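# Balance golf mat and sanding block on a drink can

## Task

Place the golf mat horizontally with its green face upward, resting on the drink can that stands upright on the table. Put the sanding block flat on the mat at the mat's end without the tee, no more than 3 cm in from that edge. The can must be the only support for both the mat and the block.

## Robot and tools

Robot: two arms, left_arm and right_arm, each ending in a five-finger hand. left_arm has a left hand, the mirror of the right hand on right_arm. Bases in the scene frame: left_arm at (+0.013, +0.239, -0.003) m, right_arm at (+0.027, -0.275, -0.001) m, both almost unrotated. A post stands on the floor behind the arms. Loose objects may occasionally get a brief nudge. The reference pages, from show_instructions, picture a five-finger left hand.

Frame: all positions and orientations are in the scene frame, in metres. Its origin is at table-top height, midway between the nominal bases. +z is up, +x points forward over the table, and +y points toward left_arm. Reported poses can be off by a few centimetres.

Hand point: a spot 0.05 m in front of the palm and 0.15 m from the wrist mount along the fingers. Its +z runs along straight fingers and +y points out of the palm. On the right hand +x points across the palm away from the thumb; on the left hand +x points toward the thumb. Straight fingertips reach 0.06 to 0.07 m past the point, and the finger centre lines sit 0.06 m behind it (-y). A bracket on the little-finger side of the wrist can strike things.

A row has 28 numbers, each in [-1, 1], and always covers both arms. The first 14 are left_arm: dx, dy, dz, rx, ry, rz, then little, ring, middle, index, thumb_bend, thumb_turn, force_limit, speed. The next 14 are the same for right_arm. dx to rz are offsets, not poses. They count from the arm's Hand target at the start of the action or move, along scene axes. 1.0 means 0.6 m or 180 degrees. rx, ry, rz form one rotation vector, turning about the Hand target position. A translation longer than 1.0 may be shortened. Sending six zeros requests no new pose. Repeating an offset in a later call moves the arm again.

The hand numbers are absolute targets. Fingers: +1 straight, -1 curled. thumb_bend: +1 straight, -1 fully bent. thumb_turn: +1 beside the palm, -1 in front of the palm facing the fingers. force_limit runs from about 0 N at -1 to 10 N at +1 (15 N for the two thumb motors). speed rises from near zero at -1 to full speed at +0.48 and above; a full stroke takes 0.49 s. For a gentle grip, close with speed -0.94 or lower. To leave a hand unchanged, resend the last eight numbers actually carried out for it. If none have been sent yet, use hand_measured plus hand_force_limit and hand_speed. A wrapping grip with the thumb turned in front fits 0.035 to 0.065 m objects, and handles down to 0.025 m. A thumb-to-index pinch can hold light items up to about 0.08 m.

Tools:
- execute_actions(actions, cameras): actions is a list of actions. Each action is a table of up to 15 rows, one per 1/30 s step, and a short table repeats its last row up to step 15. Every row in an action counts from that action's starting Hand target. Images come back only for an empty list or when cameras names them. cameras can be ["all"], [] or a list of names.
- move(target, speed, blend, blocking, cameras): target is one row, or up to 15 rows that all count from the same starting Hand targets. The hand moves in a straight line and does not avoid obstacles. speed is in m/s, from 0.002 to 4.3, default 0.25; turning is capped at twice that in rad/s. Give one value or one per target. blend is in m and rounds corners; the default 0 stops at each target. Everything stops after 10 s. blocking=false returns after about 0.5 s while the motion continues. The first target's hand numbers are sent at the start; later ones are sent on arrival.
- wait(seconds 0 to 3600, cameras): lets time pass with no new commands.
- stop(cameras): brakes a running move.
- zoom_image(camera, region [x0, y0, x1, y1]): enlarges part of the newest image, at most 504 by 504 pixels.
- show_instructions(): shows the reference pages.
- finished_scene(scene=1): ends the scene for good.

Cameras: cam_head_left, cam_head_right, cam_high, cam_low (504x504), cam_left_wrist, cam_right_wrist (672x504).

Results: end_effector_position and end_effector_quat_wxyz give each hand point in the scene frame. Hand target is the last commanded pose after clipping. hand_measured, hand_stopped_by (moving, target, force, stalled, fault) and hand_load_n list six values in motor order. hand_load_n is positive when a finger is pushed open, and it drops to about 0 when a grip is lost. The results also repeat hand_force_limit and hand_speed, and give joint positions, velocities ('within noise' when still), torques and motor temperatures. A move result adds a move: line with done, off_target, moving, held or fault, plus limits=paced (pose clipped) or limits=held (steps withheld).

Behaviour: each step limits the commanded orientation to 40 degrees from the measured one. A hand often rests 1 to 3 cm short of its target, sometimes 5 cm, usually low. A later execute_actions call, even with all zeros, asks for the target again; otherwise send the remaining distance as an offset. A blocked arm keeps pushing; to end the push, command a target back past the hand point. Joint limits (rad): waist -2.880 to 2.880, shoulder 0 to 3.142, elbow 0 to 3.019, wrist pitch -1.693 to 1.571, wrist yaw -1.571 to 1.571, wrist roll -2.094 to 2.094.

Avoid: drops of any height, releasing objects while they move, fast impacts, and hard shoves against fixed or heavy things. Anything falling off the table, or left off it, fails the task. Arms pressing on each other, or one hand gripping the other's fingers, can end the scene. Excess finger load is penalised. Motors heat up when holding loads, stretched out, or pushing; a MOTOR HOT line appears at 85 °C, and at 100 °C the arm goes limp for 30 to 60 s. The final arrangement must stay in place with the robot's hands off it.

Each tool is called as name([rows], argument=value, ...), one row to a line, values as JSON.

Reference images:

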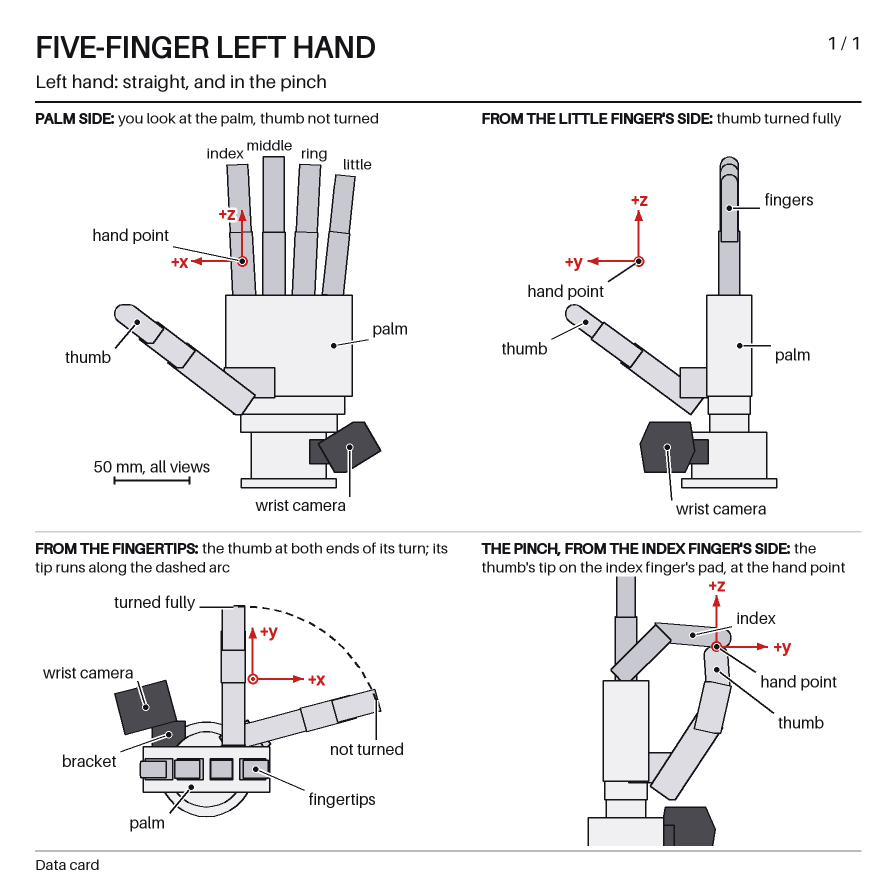

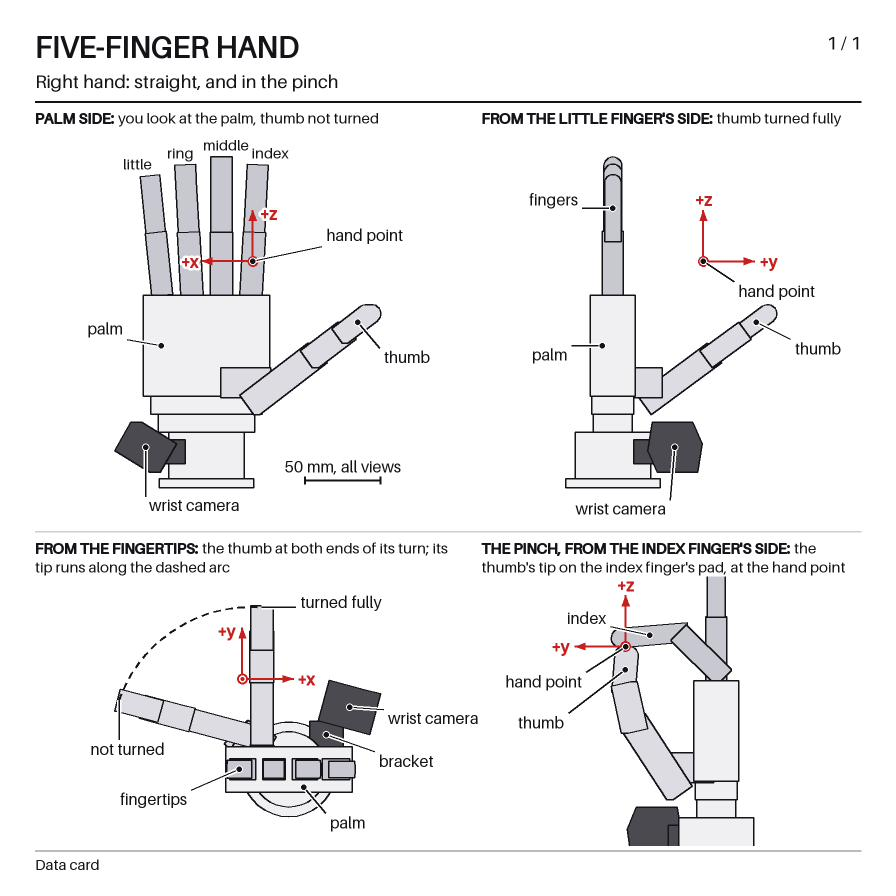

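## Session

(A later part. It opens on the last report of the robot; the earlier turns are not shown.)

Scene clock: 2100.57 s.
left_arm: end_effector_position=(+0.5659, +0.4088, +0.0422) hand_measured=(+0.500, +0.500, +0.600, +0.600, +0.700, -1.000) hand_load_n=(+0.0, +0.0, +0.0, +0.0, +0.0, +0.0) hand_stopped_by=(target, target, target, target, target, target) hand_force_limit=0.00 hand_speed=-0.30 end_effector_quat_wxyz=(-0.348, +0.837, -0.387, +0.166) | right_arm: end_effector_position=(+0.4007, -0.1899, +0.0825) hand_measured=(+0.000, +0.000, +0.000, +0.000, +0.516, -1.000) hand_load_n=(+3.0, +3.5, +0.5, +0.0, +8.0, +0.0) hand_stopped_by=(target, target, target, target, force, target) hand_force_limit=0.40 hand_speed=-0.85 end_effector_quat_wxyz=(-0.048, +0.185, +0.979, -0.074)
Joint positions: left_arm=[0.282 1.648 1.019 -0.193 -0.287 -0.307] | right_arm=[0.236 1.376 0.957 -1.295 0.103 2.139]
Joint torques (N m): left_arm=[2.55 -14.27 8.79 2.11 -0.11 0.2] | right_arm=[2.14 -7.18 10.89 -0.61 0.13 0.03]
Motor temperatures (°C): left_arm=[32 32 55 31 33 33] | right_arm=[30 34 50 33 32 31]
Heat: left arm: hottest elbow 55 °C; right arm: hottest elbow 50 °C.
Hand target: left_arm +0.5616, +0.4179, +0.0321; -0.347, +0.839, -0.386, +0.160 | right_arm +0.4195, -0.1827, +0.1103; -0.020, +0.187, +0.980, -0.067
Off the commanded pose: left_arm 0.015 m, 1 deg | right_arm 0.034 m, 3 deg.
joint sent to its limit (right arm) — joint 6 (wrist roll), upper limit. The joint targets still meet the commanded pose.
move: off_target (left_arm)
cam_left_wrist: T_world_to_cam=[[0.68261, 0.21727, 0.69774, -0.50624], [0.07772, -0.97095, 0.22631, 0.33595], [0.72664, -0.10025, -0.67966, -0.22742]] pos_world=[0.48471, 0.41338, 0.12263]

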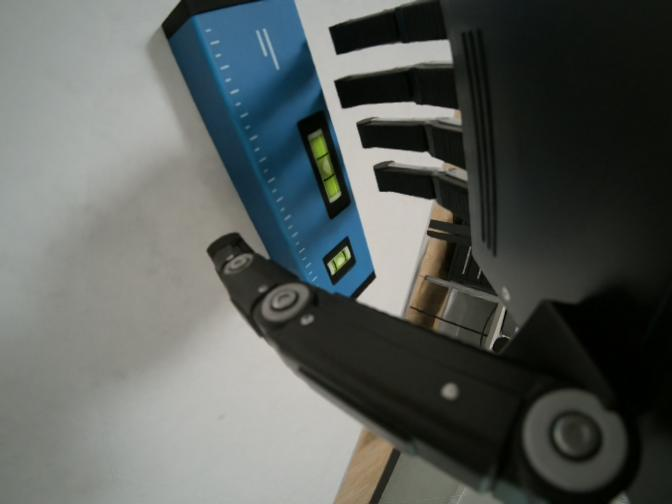

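move([
  [-0.015,0.020,-0.017,0,0,0,0.5,0.5,0.6,0.6,0.7,-1,0.0,-0.85,0,0,0,0,0,0,0,0,0,0,-0.4,-1,0.4,-0.85],
  [-0.015,0.020,-0.017,0,0,0,0.5,0.5,-0.1,-0.1,-0.1,-1,0.0,-0.85,0,0,0,0,0,0,0,0,0,0,-0.4,-1,0.4,-0.85],
], cameras=["cam_left_wrist"], speed=0.1)

Scene clock: 2120.57 s.
left_arm: end_effector_position=(+0.5588, +0.4249, +0.0376) hand_measured=(+0.500, +0.500, -0.100, -0.100, -0.100, -1.000) hand_load_n=(+0.0, +0.0, +0.0, +0.0, +0.0, +0.0) hand_stopped_by=(target, target, target, target, target, target) hand_force_limit=0.00 hand_speed=-0.85 end_effector_quat_wxyz=(-0.352, +0.837, -0.384, +0.169) | right_arm: end_effector_position=(+0.4007, -0.1899, +0.0825) hand_measured=(+0.000, +0.000, +0.000, +0.000, +0.516, -1.000) hand_load_n=(+3.5, +3.5, +1.0, +0.0, +8.0, +0.5) hand_stopped_by=(target, target, target, target, force, target) hand_force_limit=0.40 hand_speed=-0.85 end_effector_quat_wxyz=(-0.048, +0.185, +0.979, -0.074)
Joint positions: left_arm=[0.317 1.648 0.997 -0.153 -0.266 -0.284] | right_arm=[0.236 1.376 0.957 -1.295 0.103 2.139]
Joint torques (N m): left_arm=[2.08 -13.57 8.35 2.13 -0.1 0.21] | right_arm=[1.73 -7 11.11 -0.43 0.16 0.01]
Heat: left arm: hottest elbow 54 °C; right arm: hottest elbow 50 °C.
Hand target: left_arm +0.5526, +0.4299, +0.0218; -0.348, +0.839, -0.386, +0.160 | right_arm +0.4195, -0.1827, +0.1103; -0.020, +0.187, +0.980, -0.067
Off the commanded pose: left_arm 0.018 m, 1 deg | right_arm 0.034 m, 3 deg.
joint sent to its limit (right arm) — joint 6 (wrist roll), upper limit. The joint targets still meet the commanded pose.
move: off_target (left_arm); target 2's new numbers were sent with left_arm's hand 0.017 m and 1 deg from that target
cam_left_wrist: T_world_to_cam=[[0.67413, 0.21803, 0.7057, -0.49752], [0.08052, -0.97144, 0.22321, 0.35201], [0.73421, -0.09365, -0.67243, -0.23109]] pos_world=[0.47672, 0.42879, 0.11713]

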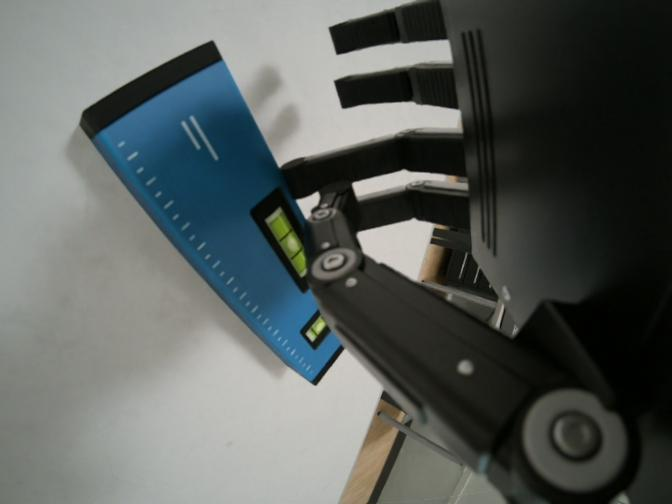

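move([
  [0,0,0,0,0,0,0.5,0.5,0.6,0.6,0.7,-1,0.0,-0.5,0,0,0,0,0,0,0,0,0,0,-0.4,-1,0.4,-0.85],
  [0,0,0.06,0,0,0,0.5,0.5,0.6,0.6,0.7,-1,0.0,-0.5,0,0,0,0,0,0,0,0,0,0,-0.4,-1,0.4,-0.85],
], cameras=["cam_left_wrist"], speed=0.1)

Scene clock: 2131.27 s.
left_arm: end_effector_position=(+0.5458, +0.4206, +0.0461) hand_measured=(+0.500, +0.500, +0.600, +0.600, +0.700, -1.000) hand_load_n=(+0.0, +0.0, +0.0, -0.5, +0.0, +0.0) hand_stopped_by=(target, target, target, target, target, target) hand_force_limit=0.00 hand_speed=-0.50 end_effector_quat_wxyz=(-0.341, +0.841, -0.389, +0.157) | right_arm: end_effector_position=(+0.4007, -0.1899, +0.0825) hand_measured=(+0.000, +0.000, +0.000, +0.000, +0.516, -1.000) hand_load_n=(+3.0, +3.5, +0.5, +0.0, +8.0, +0.0) hand_stopped_by=(target, target, target, target, force, target) hand_force_limit=0.40 hand_speed=-0.85 end_effector_quat_wxyz=(-0.048, +0.185, +0.979, -0.074)
Joint positions: left_arm=[0.317 1.612 0.997 -0.225 -0.266 -0.284] | right_arm=[0.236 1.376 0.957 -1.295 0.103 2.139]
Joint torques (N m): left_arm=[2.08 -15.27 11.52 0.91 -0.11 0.2] | right_arm=[2.67 -7.12 10.86 -0.57 0.14 0.05]
Heat: left arm: hottest elbow 53 °C; right arm: hottest elbow 50 °C.
Hand target: left_arm +0.5527, +0.4299, +0.0579; -0.347, +0.839, -0.386, +0.160 | right_arm +0.4195, -0.1827, +0.1103; -0.020, +0.187, +0.980, -0.067
Off the commanded pose: left_arm 0.016 m, 1 deg | right_arm 0.034 m, 3 deg.
joint sent to its limit (right arm) — joint 6 (wrist roll), upper limit. The joint targets still meet the commanded pose.
move: off_target (left_arm)
cam_left_wrist: T_world_to_cam=[[0.69798, 0.22592, 0.67954, -0.50897], [0.0881, -0.96881, 0.23161, 0.34127], [0.71067, -0.1018, -0.69612, -0.19882]] pos_world=[0.46649, 0.42538, 0.12842]

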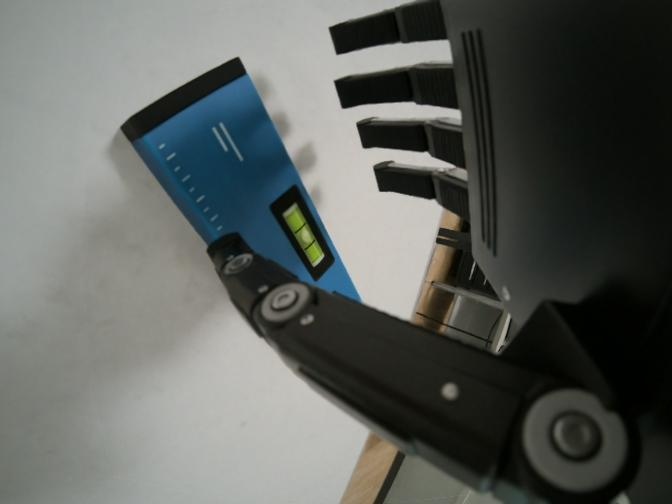

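move([
  [0,-0.06,0.01,0.0314,-0.0314,0.0244,0.5,0.5,0.6,0.6,0.7,-1,0.0,-0.5,0,0,0,0,0,0,0,0,0,0,-0.4,-1,0.4,-0.85],
], cameras=["cam_left_wrist"], speed=0.1)

Scene clock: 2204.70 s.
left_arm: end_effector_position=(+0.5521, +0.4015, +0.0626) hand_measured=(+0.500, +0.500, +0.600, +0.600, +0.700, -1.000) hand_load_n=(+0.0, +0.0, -0.5, +0.0, +0.0, +0.0) hand_stopped_by=(target, target, target, target, target, target) hand_force_limit=0.00 hand_speed=-0.50 end_effector_quat_wxyz=(-0.411, +0.828, -0.345, +0.160) | right_arm: end_effector_position=(+0.4007, -0.1899, +0.0825) hand_measured=(+0.000, +0.000, +0.000, +0.000, +0.516, -1.000) hand_load_n=(+3.0, +3.5, +0.5, +0.0, +8.0, +0.0) hand_stopped_by=(target, target, target, target, force, target) hand_force_limit=0.40 hand_speed=-0.85 end_effector_quat_wxyz=(-0.048, +0.185, +0.979, -0.074)
Joint positions: left_arm=[0.223 1.564 0.927 -0.108 -0.45 -0.357] | right_arm=[0.236 1.376 0.957 -1.295 0.103 2.139]
Joint torques (N m): left_arm=[0.09 -15.09 8.31 2.21 -0.32 0] | right_arm=[2.49 -7.18 11.12 -0.53 0.15 0.07]
Heat: left arm: hottest elbow 54 °C; right arm: hottest elbow 50 °C.
Hand target: left_arm +0.5526, +0.3939, +0.0638; -0.413, +0.827, -0.344, +0.168 | right_arm +0.4195, -0.1827, +0.1103; -0.020, +0.187, +0.980, -0.067
Off the commanded pose: left_arm 0.008 m, 1 deg | right_arm 0.034 m, 3 deg.
joint sent to its limit (right arm) — joint 6 (wrist roll), upper limit. The joint targets still meet the commanded pose.
move: done
cam_left_wrist: T_world_to_cam=[[0.612, 0.19979, 0.76521, -0.4676], [0.15223, -0.97923, 0.13392, 0.29323], [0.77607, 0.03453, -0.6297, -0.28874]] pos_world=[0.46562, 0.39053, 0.13672]

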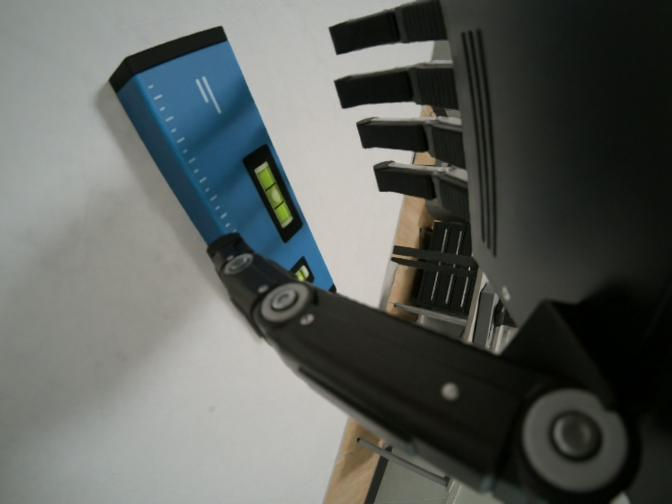

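move([
  [-0.009,-0.034,0,0,0,0,0.5,0.5,0.6,0.6,0.7,-1,0.0,-0.5,0,0,0,0,0,0,0,0,0,0,-0.4,-1,0.4,-0.85],
  [-0.009,-0.034,-0.076,0,0,0,0.5,0.5,0.6,0.6,0.7,-1,0.0,-0.5,0,0,0,0,0,0,0,0,0,0,-0.4,-1,0.4,-0.85],
], cameras=["cam_left_wrist"], speed=0.1)

Scene clock: 2230.00 s.
left_arm: end_effector_position=(+0.5477, +0.3801, +0.0283) hand_measured=(+0.500, +0.500, +0.600, +0.600, +0.700, -1.000) hand_load_n=(+0.0, +0.0, +0.0, +0.0, +0.0, +0.0) hand_stopped_by=(target, target, target, target, target, target) hand_force_limit=0.00 hand_speed=-0.50 end_effector_quat_wxyz=(-0.417, +0.825, -0.341, +0.168) | right_arm: end_effector_position=(+0.4007, -0.1899, +0.0825) hand_measured=(+0.000, +0.000, +0.000, +0.000, +0.516, -1.000) hand_load_n=(+3.0, +3.5, +1.0, +0.0, +8.0, +0.5) hand_stopped_by=(target, target, target, target, force, target) hand_force_limit=0.40 hand_speed=-0.85 end_effector_quat_wxyz=(-0.048, +0.185, +0.979, -0.074)
Joint positions: left_arm=[0.177 1.606 0.853 0.015 -0.483 -0.391] | right_arm=[0.236 1.376 0.957 -1.295 0.103 2.139]
Joint torques (N m): left_arm=[0.26 -12.57 8.01 2.15 -0.29 0.01] | right_arm=[1.73 -6.18 10.99 -0.59 0.2 0.02]
Heat: left arm: hottest elbow 51 °C; right arm: hottest elbow 50 °C.
Hand target: left_arm +0.5473, +0.3735, +0.0182; -0.413, +0.826, -0.344, +0.168 | right_arm +0.4195, -0.1827, +0.1103; -0.020, +0.187, +0.980, -0.067
Off the commanded pose: left_arm 0.012 m, 1 deg | right_arm 0.034 m, 3 deg.
joint sent to its limit (right arm) — joint 6 (wrist roll), upper limit. The joint targets still meet the commanded pose.
move: off_target (left_arm)
cam_left_wrist: T_world_to_cam=[[0.59581, 0.19584, 0.77888, -0.42447], [0.14879, -0.97994, 0.13257, 0.27971], [0.78922, 0.0369, -0.613, -0.31467]] pos_world=[0.45964, 0.36884, 0.10064]

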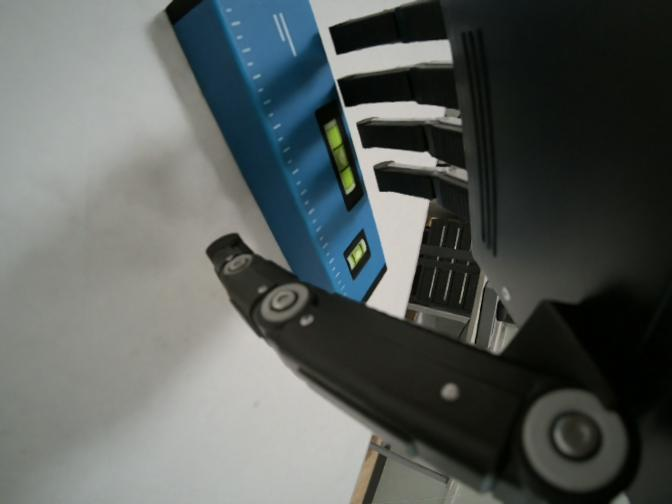

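move([
  [-0.02,0.02,-0.0,0,0,0,0.5,0.5,0.6,0.6,0.7,-1,0.0,-0.5,0,0,0,0,0,0,0,0,0,0,-0.4,-1,0.4,-0.85],
  [-0.02,0.02,-0.02,0,0,0,0.5,0.5,0.6,0.6,0.7,-1,0.0,-0.5,0,0,0,0,0,0,0,0,0,0,-0.4,-1,0.4,-0.85],
], cameras=["cam_left_wrist"], speed=0.1)

Scene clock: 2247.43 s.
left_arm: end_effector_position=(+0.5433, +0.3778, +0.0217) hand_measured=(+0.500, +0.500, +0.600, +0.600, +0.700, -1.000) hand_load_n=(+0.0, +0.0, -0.5, +0.0, +0.0, +0.0) hand_stopped_by=(target, target, target, target, target, target) hand_force_limit=0.00 hand_speed=-0.50 end_effector_quat_wxyz=(-0.416, +0.823, -0.342, +0.181) | right_arm: end_effector_position=(+0.4007, -0.1899, +0.0825) hand_measured=(+0.000, +0.000, +0.000, +0.000, +0.516, -1.000) hand_load_n=(+3.0, +3.5, +0.5, +0.0, +8.0, +0.5) hand_stopped_by=(target, target, target, target, force, target) hand_force_limit=0.40 hand_speed=-0.85 end_effector_quat_wxyz=(-0.048, +0.185, +0.979, -0.074)
Joint positions: left_arm=[0.181 1.605 0.818 0.07 -0.463 -0.387] | right_arm=[0.236 1.376 0.957 -1.295 0.103 2.139]
Joint torques (N m): left_arm=[2.49 -11.99 7.43 2.21 -0.16 0.21] | right_arm=[2.49 -7.3 11.08 -0.62 0.13 0.04]
Motor temperatures (°C): left_arm=[32 32 50 31 33 33] | right_arm=[30 34 50 33 32 31]
Heat: left arm: hottest elbow 50 °C; right arm: hottest elbow 50 °C.
Hand target: left_arm +0.5352, +0.3856, +0.0063; -0.413, +0.826, -0.344, +0.168 | right_arm +0.4195, -0.1827, +0.1103; -0.020, +0.187, +0.980, -0.067
Off the commanded pose: left_arm 0.019 m, 1 deg | right_arm 0.034 m, 3 deg.
joint sent to its limit (right arm) — joint 6 (wrist roll), upper limit. The joint targets still meet the commanded pose.
move: off_target (left_arm)
cam_left_wrist: T_world_to_cam=[[0.58227, 0.19383, 0.78955, -0.40836], [0.1333, -0.98078, 0.14248, 0.28753], [0.802, 0.02229, -0.59691, -0.31697]] pos_world=[0.45365, 0.36822, 0.09225]

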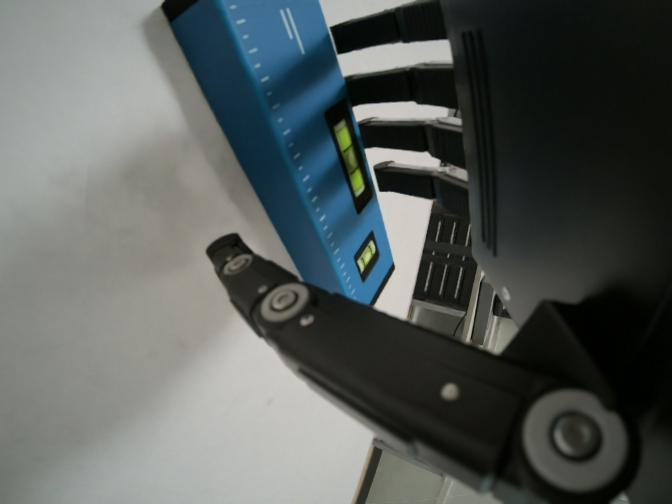

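move([
  [-0.02,0.0,0.0,0,0,0,0.5,0.5,0.6,0.6,0.2,-1,0.0,-0.85,0,0,0,0,0,0,0,0,0,0,-0.4,-1,0.4,-0.85],
  [-0.02,0.0,0,0,0,0,0.5,0.5,-0.1,-0.1,-0.1,-1,0.0,-0.85,0,0,0,0,0,0,0,0,0,0,-0.4,-1,0.4,-0.85],
], cameras=["cam_left_wrist"], speed=0.1)

Scene clock: 2266.83 s.
left_arm: end_effector_position=(+0.5292, +0.3778, +0.0091) hand_measured=(+0.500, +0.500, +0.464, +0.506, +0.148, -1.000) hand_load_n=(+0.0, +0.0, +6.5, +2.5, +9.0, -0.5) hand_stopped_by=(target, target, force, force, force, target) hand_force_limit=0.00 hand_speed=-0.85 end_effector_quat_wxyz=(-0.411, +0.826, -0.346, +0.172) | right_arm: end_effector_position=(+0.4007, -0.1899, +0.0825) hand_measured=(+0.000, +0.000, +0.000, +0.000, +0.516, -1.000) hand_load_n=(+3.0, +3.5, +1.0, +0.0, +8.0, +0.0) hand_stopped_by=(target, target, target, target, force, target) hand_force_limit=0.40 hand_speed=-0.85 end_effector_quat_wxyz=(-0.048, +0.185, +0.979, -0.074)
Joint positions: left_arm=[0.187 1.605 0.783 0.085 -0.459 -0.382] | right_arm=[0.236 1.376 0.957 -1.295 0.103 2.139]
Joint torques (N m): left_arm=[2.55 -13.74 7.32 2.06 -0.16 0.2] | right_arm=[2.43 -6.83 10.82 -0.49 0.17 0.01]
Heat: left arm: hottest elbow 49 °C; right arm: hottest elbow 50 °C.
Hand target: left_arm +0.5233, +0.3855, +0.0064; -0.413, +0.826, -0.344, +0.169 | right_arm +0.4195, -0.1827, +0.1103; -0.020, +0.187, +0.980, -0.067
Off the commanded pose: left_arm 0.010 m, 1 deg | right_arm 0.034 m, 3 deg.
joint sent to its limit (right arm) — joint 6 (wrist roll), upper limit. The joint targets still meet the commanded pose.
move: done
cam_left_wrist: T_world_to_cam=[[0.59874, 0.19656, 0.77645, -0.39981], [0.1364, -0.98028, 0.14298, 0.28944], [0.78925, 0.0203, -0.61374, -0.30552]] pos_world=[0.44103, 0.36852, 0.08154]

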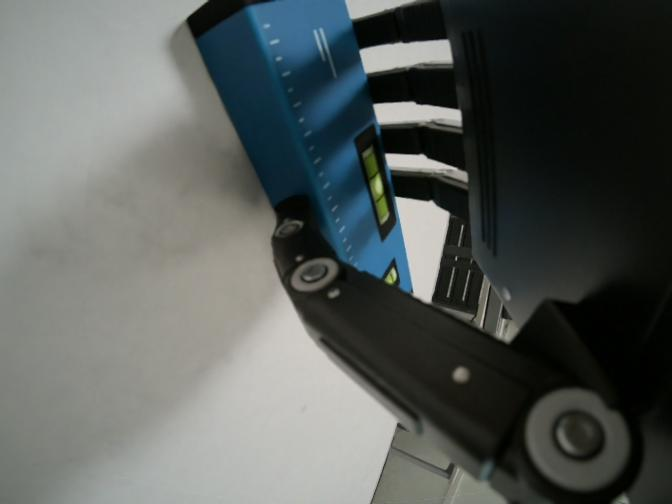

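move([
  [0,0,0.13,0,0,0,0.5,0.5,-0.1,-0.1,-0.1,-1,0.0,-0.85,0,0,0,0,0,0,0,0,0,0,-0.4,-1,0.4,-0.85],
  [-0.04,-0.18,0.15,0,0,0.128,0.5,0.5,-0.1,-0.1,-0.1,-1,0.0,-0.85,0,0,0,0,0,0,0,0,0,0,-0.4,-1,0.4,-0.85],
], cameras=["cam_left_wrist","cam_high"], speed=0.15, blend=0.01)

Scene clock: 2286.20 s.
left_arm: end_effector_position=(+0.4777, +0.2848, +0.0819) hand_measured=(+0.500, +0.500, +0.464, +0.506, +0.150, -1.000) hand_load_n=(+0.0, +0.0, +6.0, +2.0, +10.0, +0.0) hand_stopped_by=(target, target, force, force, force, target) hand_force_limit=0.00 hand_speed=-0.85 end_effector_quat_wxyz=(-0.436, +0.879, -0.179, +0.065) | right_arm: end_effector_position=(+0.4007, -0.1899, +0.0825) hand_measured=(+0.000, +0.000, +0.000, +0.000, +0.516, -1.000) hand_load_n=(+3.0, +3.5, +0.5, +0.0, +8.0, +0.0) hand_stopped_by=(target, target, target, target, force, target) hand_force_limit=0.40 hand_speed=-0.85 end_effector_quat_wxyz=(-0.048, +0.185, +0.979, -0.074)
Joint positions: left_arm=[-0.133 1.471 0.949 -0.774 -0.883 -1.169] | right_arm=[0.236 1.376 0.957 -1.295 0.103 2.139]
Joint torques (N m): left_arm=[0.15 -11.05 13.16 0.21 -0.74 -0.02] | right_arm=[2.55 -6.65 10.88 -0.53 0.16 0.04]
Heat: left arm: hottest elbow 49 °C; right arm: hottest elbow 50 °C.
Hand target: left_arm +0.4992, +0.2775, +0.0962; -0.438, +0.878, -0.172, +0.083 | right_arm +0.4195, -0.1827, +0.1103; -0.020, +0.187, +0.980, -0.067
Off the commanded pose: left_arm 0.027 m, 2 deg | right_arm 0.034 m, 3 deg.
joint sent to its limit (right arm) — joint 6 (wrist roll), upper limit. The joint targets still meet the commanded pose.
move: off_target (left_arm)
cam_left_wrist: T_world_to_cam=[[0.50294, 0.41605, 0.75759, -0.42248], [0.52282, -0.84442, 0.11665, -0.02621], [0.68826, 0.33742, -0.64222, -0.25804]] pos_world=[0.40379, 0.24071, 0.15741]
Images, in order (width x height): cam_high 504x504, cam_left_wrist 672x504.

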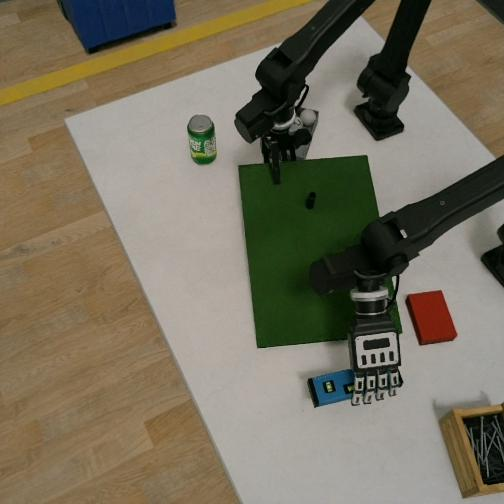

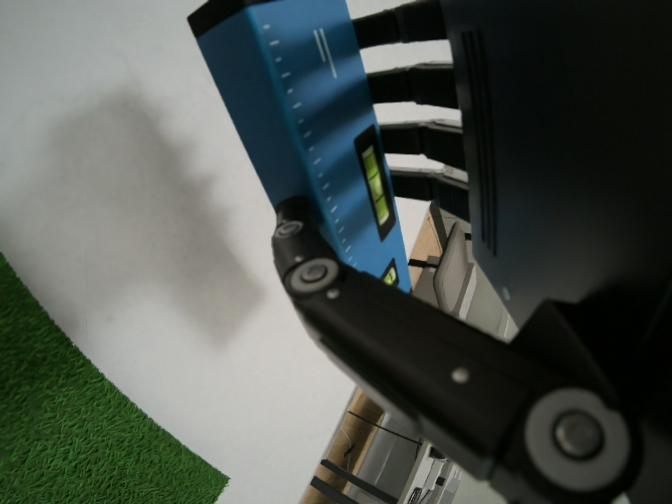

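move([
  [-0.05,-0.076,-0.05,0,0,0,0.5,0.5,-0.1,-0.1,-0.1,-1,0.0,-0.85,0,0,0,0,0,0,0,0,0,0,-0.4,-1,0.4,-0.85],
], cameras=["cam_left_wrist","cam_high"], speed=0.12)

Scene clock: 2314.97 s.
left_arm: end_effector_position=(+0.4749, +0.2349, +0.0762) hand_measured=(+0.500, +0.500, +0.464, +0.506, +0.150, -1.000) hand_load_n=(+0.0, +0.0, +6.0, +2.0, +9.5, +0.0) hand_stopped_by=(target, target, force, force, force, target) hand_force_limit=0.00 hand_speed=-0.85 end_effector_quat_wxyz=(-0.436, +0.880, -0.166, +0.092) | right_arm: end_effector_position=(+0.4007, -0.1899, +0.0825) hand_measured=(+0.000, +0.000, +0.000, +0.000, +0.516, -1.000) hand_load_n=(+3.0, +3.0, +1.0, +0.0, +8.0, +0.0) hand_stopped_by=(target, target, target, target, force, target) hand_force_limit=0.40 hand_speed=-0.85 end_effector_quat_wxyz=(-0.048, +0.185, +0.979, -0.074)
Joint positions: left_arm=[-0.257 1.491 0.949 -0.847 -0.911 -1.364] | right_arm=[0.236 1.376 0.957 -1.295 0.103 2.139]
Joint torques (N m): left_arm=[0.26 -11.11 8.09 0.08 -0.78 -0.03] | right_arm=[1.9 -7.24 10.89 -0.61 0.1 0.01]
Heat: left arm: hottest elbow 50 °C; right arm: hottest elbow 50 °C.
Hand target: left_arm +0.4692, +0.2320, +0.0662; -0.438, +0.878, -0.172, +0.082 | right_arm +0.4195, -0.1827, +0.1103; -0.020, +0.187, +0.980, -0.067
Off the commanded pose: left_arm 0.012 m, 1 deg | right_arm 0.034 m, 3 deg.
joint sent to its limit (right arm) — joint 6 (wrist roll), upper limit. The joint targets still meet the commanded pose.
move: off_target (left_arm)
cam_left_wrist: T_world_to_cam=[[0.45738, 0.42533, 0.78096, -0.37835], [0.51553, -0.84239, 0.15686, -0.06645], [0.72459, 0.33086, -0.60457, -0.26159]] pos_world=[0.39685, 0.1915, 0.14775]
Images, in order (width x height): cam_high 504x504, cam_left_wrist 672x504.

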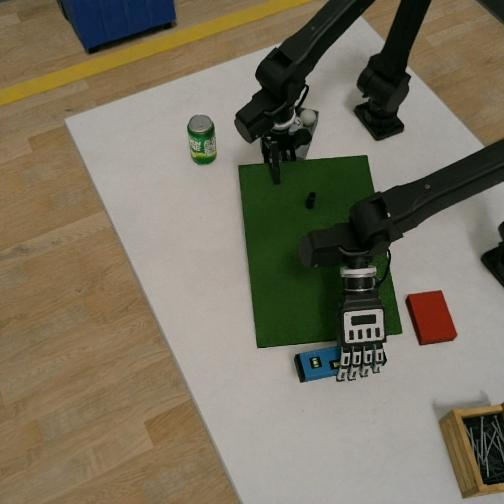

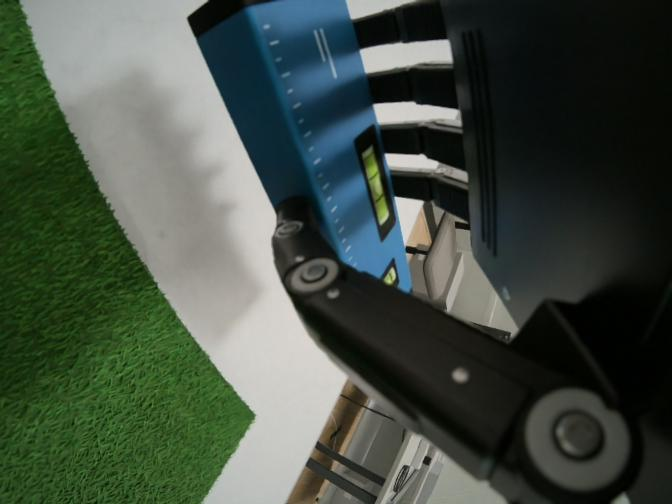

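move([
  [-0.0,0.0,-0.07,0,0,0,0.5,0.5,-0.1,-0.1,-0.1,-1,0.0,-0.85,0,0,0,0,0,0,0,0,0,0,-0.4,-1,0.4,-0.85],
  [-0.0,0.0,-0.1,0,0,0,0.5,0.5,-0.1,-0.1,-0.1,-1,0.0,-0.85,0,0,0,0,0,0,0,0,0,0,-0.4,-1,0.4,-0.85],
], cameras=["cam_left_wrist","cam_high"], speed=[0.12,0.05])

Scene clock: 2334.23 s.
left_arm: end_effector_position=(+0.4700, +0.2364, +0.0127) hand_measured=(+0.500, +0.500, +0.464, +0.506, +0.150, -1.000) hand_load_n=(+0.0, +0.0, +6.0, +2.0, +10.0, +0.0) hand_stopped_by=(target, target, force, force, force, target) hand_force_limit=0.00 hand_speed=-0.85 end_effector_quat_wxyz=(-0.437, +0.879, -0.170, +0.080) | right_arm: end_effector_position=(+0.4007, -0.1899, +0.0825) hand_measured=(+0.000, +0.000, +0.000, +0.000, +0.516, -1.000) hand_load_n=(+3.0, +3.0, +0.5, +0.0, +8.0, +0.5) hand_stopped_by=(target, target, target, target, force, target) hand_force_limit=0.40 hand_speed=-0.85 end_effector_quat_wxyz=(-0.048, +0.185, +0.979, -0.074)
Joint positions: left_arm=[-0.257 1.602 0.879 -0.694 -0.913 -1.367] | right_arm=[0.236 1.376 0.957 -1.295 0.103 2.139]
Joint torques (N m): left_arm=[0.15 -11.93 7.34 0.99 -0.74 0] | right_arm=[3.08 -7.53 10.96 -0.59 0.18 0.03]
Heat: left arm: hottest elbow 49 °C; right arm: hottest elbow 50 °C.
Hand target: left_arm +0.4692, +0.2319, +0.0061; -0.438, +0.878, -0.172, +0.082 | right_arm +0.4195, -0.1827, +0.1103; -0.020, +0.187, +0.980, -0.067
Off the commanded pose: left_arm 0.008 m, 0 deg | right_arm 0.034 m, 3 deg.
joint sent to its limit (right arm) — joint 6 (wrist roll), upper limit. The joint targets still meet the commanded pose.
move: done
cam_left_wrist: T_world_to_cam=[[0.47518, 0.42092, 0.77268, -0.33432], [0.52105, -0.84223, 0.13838, -0.05496], [0.70903, 0.33685, -0.61953, -0.29086]] pos_world=[0.39372, 0.1924, 0.08573]
Images, in order (width x height): cam_high 504x504, cam_left_wrist 672x504.

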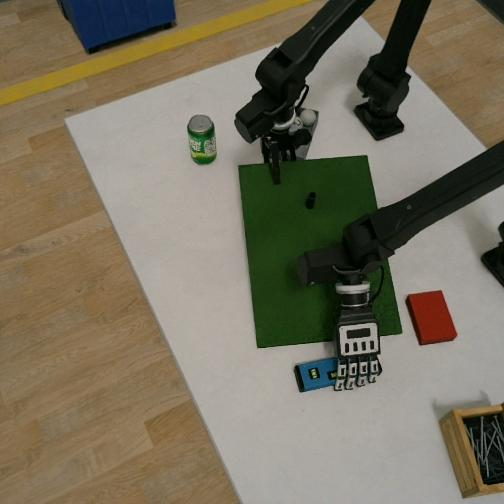

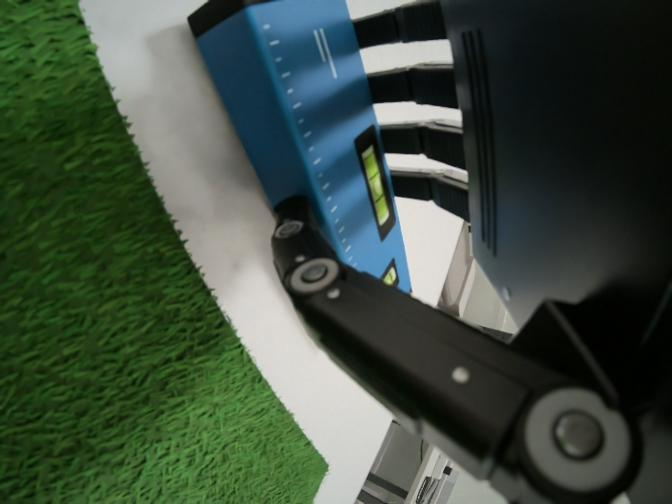

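move([
  [-0.0,0.0,-0.008,0,0,0,0.5,0.5,-0.1,-0.1,-0.1,-1,0.0,-0.85,0,0,0,0,0,0,0,0,0,0,-0.4,-1,0.4,-0.85],
  [-0.0,0.0,-0.008,0,0,0,0.6,0.6,0.7,0.7,0.5,-1,0.0,-0.6,0,0,0,0,0,0,0,0,0,0,-0.4,-1,0.4,-0.85],
  [-0.0,0.0,0.2,0,0,0,0.6,0.6,0.7,0.7,0.6,-1,0.0,-0.6,0,0,0,0,0,0,0,0,0,0,-0.4,-1,0.4,-0.85],
], cameras=["cam_left_wrist","cam_high"], speed=[0.05,0.05,0.15])

Scene clock: 2351.37 s.
left_arm: end_effector_position=(+0.4553, +0.2407, +0.1115) hand_measured=(+0.600, +0.600, +0.700, +0.700, +0.600, -1.000) hand_load_n=(+0.0, +0.0, +0.0, +0.0, +0.0, +0.0) hand_stopped_by=(target, target, target, target, target, target) hand_force_limit=0.00 hand_speed=-0.60 end_effector_quat_wxyz=(-0.439, +0.878, -0.177, +0.066) | right_arm: end_effector_position=(+0.4007, -0.1899, +0.0825) hand_measured=(+0.000, +0.000, +0.000, +0.000, +0.516, -1.000) hand_load_n=(+3.0, +3.5, +0.5, +0.0, +8.0, +0.0) hand_stopped_by=(target, target, target, target, force, target) hand_force_limit=0.40 hand_speed=-0.85 end_effector_quat_wxyz=(-0.048, +0.185, +0.979, -0.074)
Joint positions: left_arm=[-0.257 1.425 0.991 -1.016 -0.915 -1.369] | right_arm=[0.236 1.376 0.957 -1.295 0.103 2.139]
Joint torques (N m): left_arm=[0.26 -11.52 12.3 -0.09 -0.64 0.02] | right_arm=[2.2 -7.59 10.99 -0.46 0.15 0]
Heat: left arm: hottest elbow 49 °C; right arm: hottest elbow 50 °C.
Hand target: left_arm +0.4692, +0.2320, +0.1261; -0.438, +0.878, -0.172, +0.082 | right_arm +0.4195, -0.1827, +0.1103; -0.020, +0.187, +0.980, -0.067
Off the commanded pose: left_arm 0.022 m, 2 deg | right_arm 0.034 m, 3 deg.
joint sent to its limit (right arm) — joint 6 (wrist roll), upper limit. The joint targets still meet the commanded pose.
move: off_target (left_arm); target 2's new numbers were sent with left_arm's hand 0.011 m and 0 deg from that target; target 3's new numbers were sent with left_arm's hand 0.022 m and 2 deg from that target
cam_left_wrist: T_world_to_cam=[[0.4985, 0.41317, 0.7621, -0.41309], [0.52579, -0.84306, 0.11314, -0.05654], [0.68924, 0.3443, -0.6375, -0.21145]] pos_world=[0.38139, 0.19582, 0.18641]
Images, in order (width x height): cam_high 504x504, cam_left_wrist 672x504.

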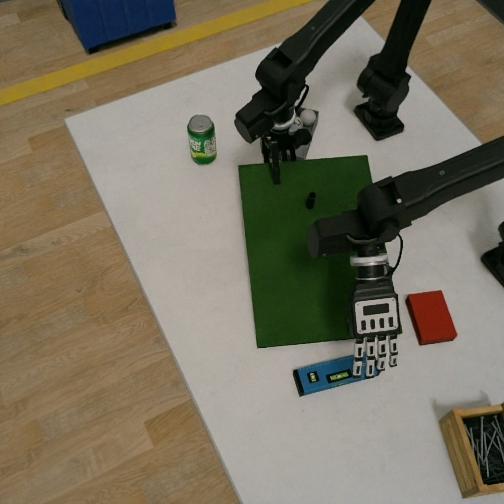

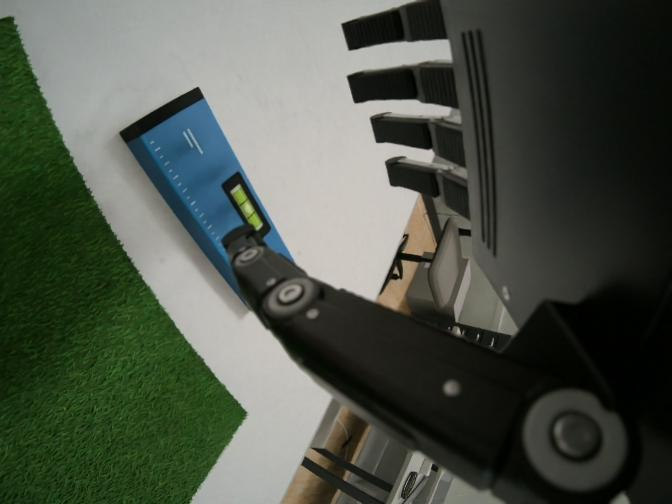

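move([
  [-0.102,-0.107,0.05,-0.2744,0.1075,0.003,1,1,1,1,1,-1,0.0,-0.3,0,0,0,0,0,0,0,0,0,0,-0.4,-1,0.4,-0.85],
], cameras=["cam_left_wrist","cam_high"], speed=0.2)

Scene clock: 2404.17 s.
left_arm: end_effector_position=(+0.3923, +0.1624, +0.1419) hand_measured=(+1.000, +1.000, +1.000, +1.000, +1.000, -1.000) hand_load_n=(+0.0, +0.0, +0.0, +0.0, +0.0, +0.0) hand_stopped_by=(target, target, target, target, target, target) hand_force_limit=0.00 hand_speed=-0.30 end_effector_quat_wxyz=(+0.002, +0.982, -0.189, -0.014) | right_arm: end_effector_position=(+0.4007, -0.1899, +0.0825) hand_measured=(+0.000, +0.000, +0.000, +0.000, +0.516, -1.000) hand_load_n=(+3.0, +3.5, +1.0, +0.0, +8.0, +0.0) hand_stopped_by=(target, target, target, target, force, target) hand_force_limit=0.40 hand_speed=-0.85 end_effector_quat_wxyz=(-0.048, +0.185, +0.979, -0.074)
Joint positions: left_arm=[-0.025 1.37 1.1 -1.328 -0.001 -1.213] | right_arm=[0.236 1.376 0.957 -1.295 0.103 2.139]
Joint torques (N m): left_arm=[2.49 -10.29 13.11 -0.34 0.05 0.18] | right_arm=[2.67 -6.89 10.96 -0.58 0.17 0.07]
Heat: left arm: hottest elbow 52 °C; right arm: hottest elbow 50 °C.
Hand target: left_arm +0.4080, +0.1678, +0.1562; +0.001, +0.982, -0.187, +0.000 | right_arm +0.4195, -0.1827, +0.1103; -0.020, +0.187, +0.980, -0.067
Off the commanded pose: left_arm 0.022 m, 2 deg | right_arm 0.034 m, 3 deg.
joint sent to its limit (right arm) — joint 6 (wrist roll), upper limit. The joint targets still meet the commanded pose.
move: off_target (left_arm)
cam_left_wrist: T_world_to_cam=[[0.61671, 0.78719, 0.00145, -0.37165], [0.663, -0.52041, 0.53816, -0.25934], [0.42439, -0.33092, -0.84284, 0.12097]] pos_world=[0.3498, 0.19763, 0.24206]
Images, in order (width x height): cam_high 504x504, cam_left_wrist 672x504.

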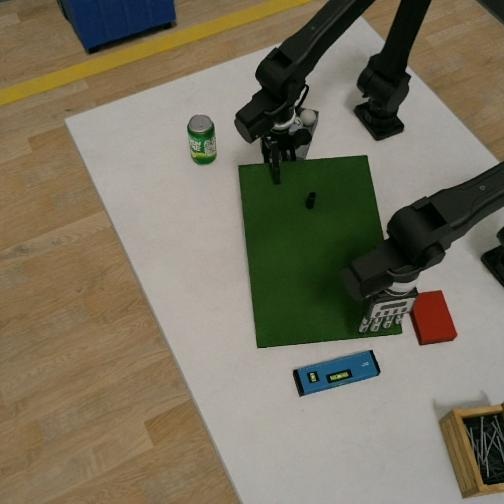

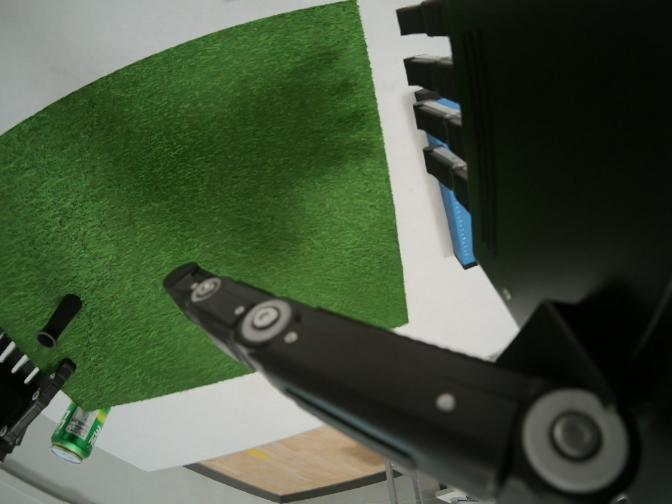

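move([
  [0.032,-0.037,-0.09,0,0,-0.0206,1,1,1,1,1,-1,0.0,-0.3,0,0,0,0,0,0,0,0,0,0,-0.4,-1,0.4,-0.85],
], cameras=["cam_left_wrist"], speed=0.12)

Scene clock: 2426.63 s.
left_arm: end_effector_position=(+0.4221, +0.1520, +0.1039) hand_measured=(+1.000, +1.000, +1.000, +1.000, +1.000, -1.000) hand_load_n=(+0.0, +0.0, +0.0, +0.0, +0.0, +0.0) hand_stopped_by=(target, target, target, target, target, target) hand_force_limit=0.00 hand_speed=-0.30 end_effector_quat_wxyz=(+0.001, +0.978, -0.206, -0.003) | right_arm: end_effector_position=(+0.4007, -0.1899, +0.0825) hand_measured=(+0.000, +0.000, +0.000, +0.000, +0.516, -1.000) hand_load_n=(+3.0, +3.5, +1.0, +0.5, +8.0, +0.5) hand_stopped_by=(target, target, target, target, force, target) hand_force_limit=0.40 hand_speed=-0.85 end_effector_quat_wxyz=(-0.048, +0.185, +0.979, -0.074)
Joint positions: left_arm=[-0.047 1.472 1.1 -1.205 0 -1.201] | right_arm=[0.236 1.376 0.957 -1.295 0.103 2.139]
Joint torques (N m): left_arm=[-0.03 -11.16 10.04 0.61 0.02 0.21] | right_arm=[1.9 -7 10.85 -0.51 0.18 0.05]
Heat: left arm: hottest elbow 53 °C; right arm: hottest elbow 50 °C.
Hand target: left_arm +0.4272, +0.1455, +0.1022; +0.001, +0.976, -0.219, +0.000 | right_arm +0.4195, -0.1827, +0.1103; -0.020, +0.187, +0.980, -0.067
Off the commanded pose: left_arm 0.008 m, 1 deg | right_arm 0.034 m, 3 deg.
joint sent to its limit (right arm) — joint 6 (wrist roll), upper limit. The joint targets still meet the commanded pose.
move: done
cam_left_wrist: T_world_to_cam=[[0.6438, 0.7651, 0.01247, -0.39107], [0.6332, -0.54182, 0.55271, -0.2498], [0.42963, -0.34794, -0.83328, 0.07228]] pos_world=[0.37888, 0.18901, 0.20317]

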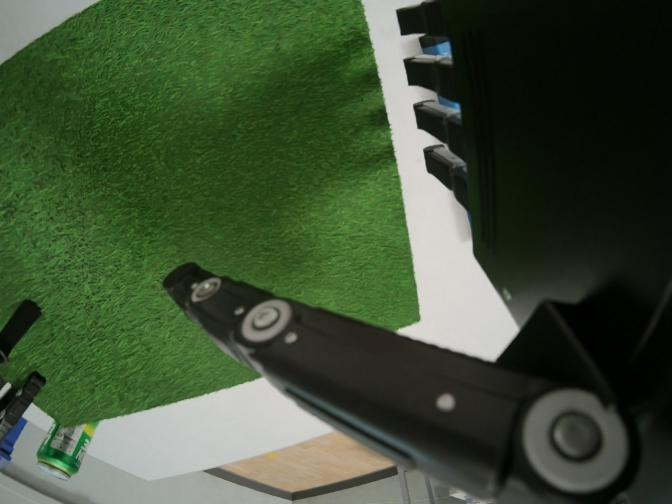

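move([
  [0,0,-0.07,0,0,0,1,1,1,1,1,-1,0.0,-0.3,0,0,0,0,0,0,0,0,0,0,-0.4,-1,0.4,-0.85],
], cameras=["cam_left_wrist"], speed=0.1)

Scene clock: 2435.80 s.
left_arm: end_effector_position=(+0.4309, +0.1516, +0.0693) hand_measured=(+1.000, +1.000, +1.000, +1.000, +1.000, -1.000) hand_load_n=(+0.0, +0.0, +0.0, +0.0, +0.0, +0.0) hand_stopped_by=(target, target, target, target, target, target) hand_force_limit=0.00 hand_speed=-0.30 end_effector_quat_wxyz=(-0.001, +0.978, -0.207, +0.006) | right_arm: end_effector_position=(+0.4007, -0.1899, +0.0825) hand_measured=(+0.000, +0.000, +0.000, +0.000, +0.516, -1.000) hand_load_n=(+3.0, +3.0, +1.0, +0.0, +8.0, +0.0) hand_stopped_by=(target, target, target, target, force, target) hand_force_limit=0.40 hand_speed=-0.85 end_effector_quat_wxyz=(-0.048, +0.185, +0.979, -0.074)
Joint positions: left_arm=[-0.047 1.52 1.053 -1.091 0 -1.2] | right_arm=[0.236 1.376 0.957 -1.295 0.103 2.139]
Joint torques (N m): left_arm=[0.03 -11.58 8.17 0.66 0.01 0.2] | right_arm=[2.61 -7.36 10.92 -0.66 0.18 0.1]
Heat: left arm: hottest elbow 52 °C; right arm: hottest elbow 50 °C.
Hand target: left_arm +0.4271, +0.1455, +0.0601; +0.001, +0.976, -0.219, +0.000 | right_arm +0.4195, -0.1827, +0.1103; -0.020, +0.187, +0.980, -0.067
Off the commanded pose: left_arm 0.012 m, 2 deg | right_arm 0.034 m, 3 deg.
joint sent to its limit (right arm) — joint 6 (wrist roll), upper limit. The joint targets still meet the commanded pose.
move: off_target (left_arm)
cam_left_wrist: T_world_to_cam=[[0.64431, 0.76438, 0.0245, -0.39686], [0.62149, -0.54199, 0.56568, -0.23228], [0.44567, -0.34925, -0.82426, 0.03223]] pos_world=[0.3857, 0.18871, 0.16768]

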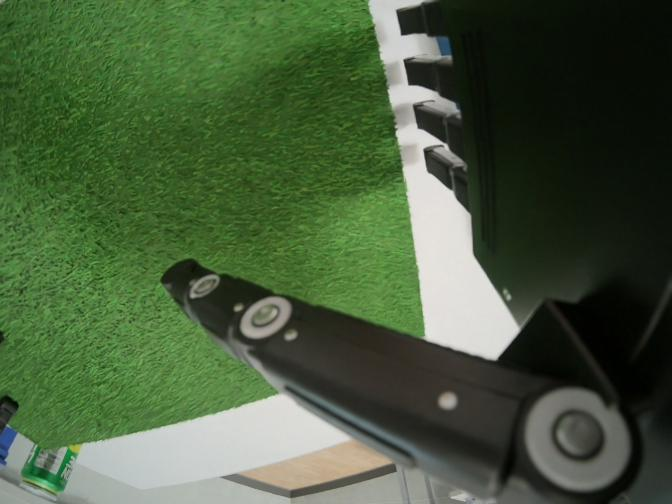

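move([
  [0,0,-0.015,0,0,0,1,1,1,1,1,-1,0.0,-0.3,0,0,0,0,0,0,0,0,0,0,-0.4,-1,0.4,-0.85],
  [-0.018,-0.045,-0.015,0,0,0,1,1,1,1,1,-1,0.0,-0.3,0,0,0,0,0,0,0,0,0,0,-0.4,-1,0.4,-0.85],
], cameras=["cam_left_wrist"], speed=0.08)

Scene clock: 2445.23 s.
left_arm: end_effector_position=(+0.4260, +0.1341, +0.0586) hand_measured=(+1.000, +1.000, +1.000, +1.000, +1.000, -1.000) hand_load_n=(+0.0, +0.0, +0.0, +0.0, +0.0, +0.0) hand_stopped_by=(target, target, target, target, target, target) hand_force_limit=0.00 hand_speed=-0.30 end_effector_quat_wxyz=(-0.009, +0.977, -0.212, +0.006) | right_arm: end_effector_position=(+0.4007, -0.1899, +0.0825) hand_measured=(+0.000, +0.000, +0.000, +0.000, +0.516, -1.000) hand_load_n=(+3.0, +3.5, +0.5, +0.0, +8.5, +0.0) hand_stopped_by=(target, target, target, target, force, target) hand_force_limit=0.40 hand_speed=-0.85 end_effector_quat_wxyz=(-0.048, +0.185, +0.979, -0.074)
Joint positions: left_arm=[-0.098 1.525 1.03 -1.063 -0.016 -1.238] | right_arm=[0.236 1.376 0.957 -1.295 0.103 2.139]
Joint torques (N m): left_arm=[-1.38 -12.63 7.05 0.68 0.54 -0.06] | right_arm=[3.66 -7 10.86 -0.59 0.18 0]
Heat: left arm: hottest elbow 52 °C; right arm: hottest elbow 50 °C.
Hand target: left_arm +0.4165, +0.1185, +0.0512; +0.001, +0.976, -0.218, +0.000 | right_arm +0.4195, -0.1826, +0.1103; -0.020, +0.187, +0.980, -0.067
Off the commanded pose: left_arm 0.020 m, 1 deg | right_arm 0.034 m, 3 deg.
joint sent to its limit (right arm) — joint 6 (wrist roll), upper limit. The joint targets still meet the commanded pose.
move: off_target (left_arm)
cam_left_wrist: T_world_to_cam=[[0.65281, 0.7566, 0.03718, -0.38342], [0.6145, -0.55762, 0.55808, -0.22714], [0.44298, -0.34148, -0.82895, 0.01985]] pos_world=[0.38109, 0.17022, 0.15747]

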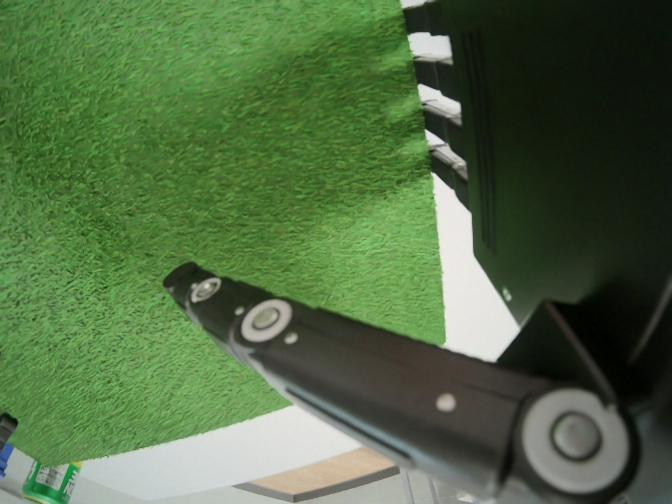

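move([
  [-0.02,-0.05,0,0,0,0,1,1,1,1,1,-1,0.0,-0.3,0,0,0,0,0,0,0,0,0,0,-0.4,-1,0.4,-0.85],
], cameras=["cam_left_wrist"], speed=0.08)

Scene clock: 2452.43 s.
left_arm: end_effector_position=(+0.4212, +0.1252, +0.0561) hand_measured=(+1.000, +1.000, +1.000, +1.000, +1.000, -1.000) hand_load_n=(+0.5, +0.0, +0.0, +0.0, +0.0, +0.0) hand_stopped_by=(target, target, target, target, target, target) hand_force_limit=0.00 hand_speed=-0.30 end_effector_quat_wxyz=(-0.024, +0.979, -0.204, +0.007) | right_arm: end_effector_position=(+0.4005, -0.1938, +0.0833) hand_measured=(+0.000, +0.000, +0.000, +0.000, +0.516, -1.000) hand_load_n=(+3.5, +4.5, +1.5, +1.0, +8.0, +0.0) hand_stopped_by=(target, target, target, target, force, target) hand_force_limit=0.40 hand_speed=-0.85 end_effector_quat_wxyz=(-0.044, +0.184, +0.978, -0.083)
Joint positions: left_arm=[-0.136 1.511 1.012 -1.055 -0.047 -1.294] | right_arm=[0.236 1.373 0.957 -1.299 0.122 2.139]
Joint torques (N m): left_arm=[-4.25 -12.81 6.9 0.29 1.61 -0.21] | right_arm=[2.02 -6.18 10.97 -0.54 -0.57 -0.02]
Heat: left arm: hottest elbow 51 °C; right arm: hottest elbow 50 °C.
Hand target: left_arm +0.4044, +0.0886, +0.0511; +0.001, +0.976, -0.219, +0.000 | right_arm +0.4195, -0.1827, +0.1102; -0.020, +0.187, +0.980, -0.067
Off the commanded pose: left_arm 0.041 m, 3 deg | right_arm 0.035 m, 3 deg.
joint sent to its limit (right arm) — joint 6 (wrist roll), upper limit. The joint targets still meet the commanded pose.
move: off_target (left_arm)
cam_left_wrist: T_world_to_cam=[[0.6389, 0.76646, 0.06588, -0.3704], [0.61941, -0.56332, 0.54681, -0.2284], [0.45622, -0.30855, -0.83466, 0.00749]] pos_world=[0.37471, 0.15754, 0.15555]

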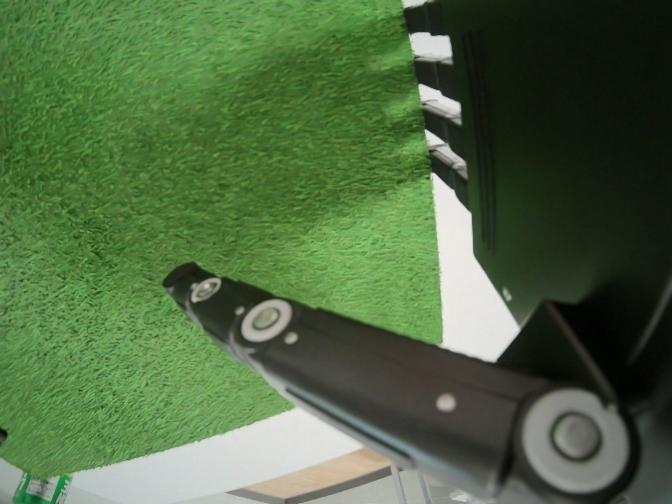

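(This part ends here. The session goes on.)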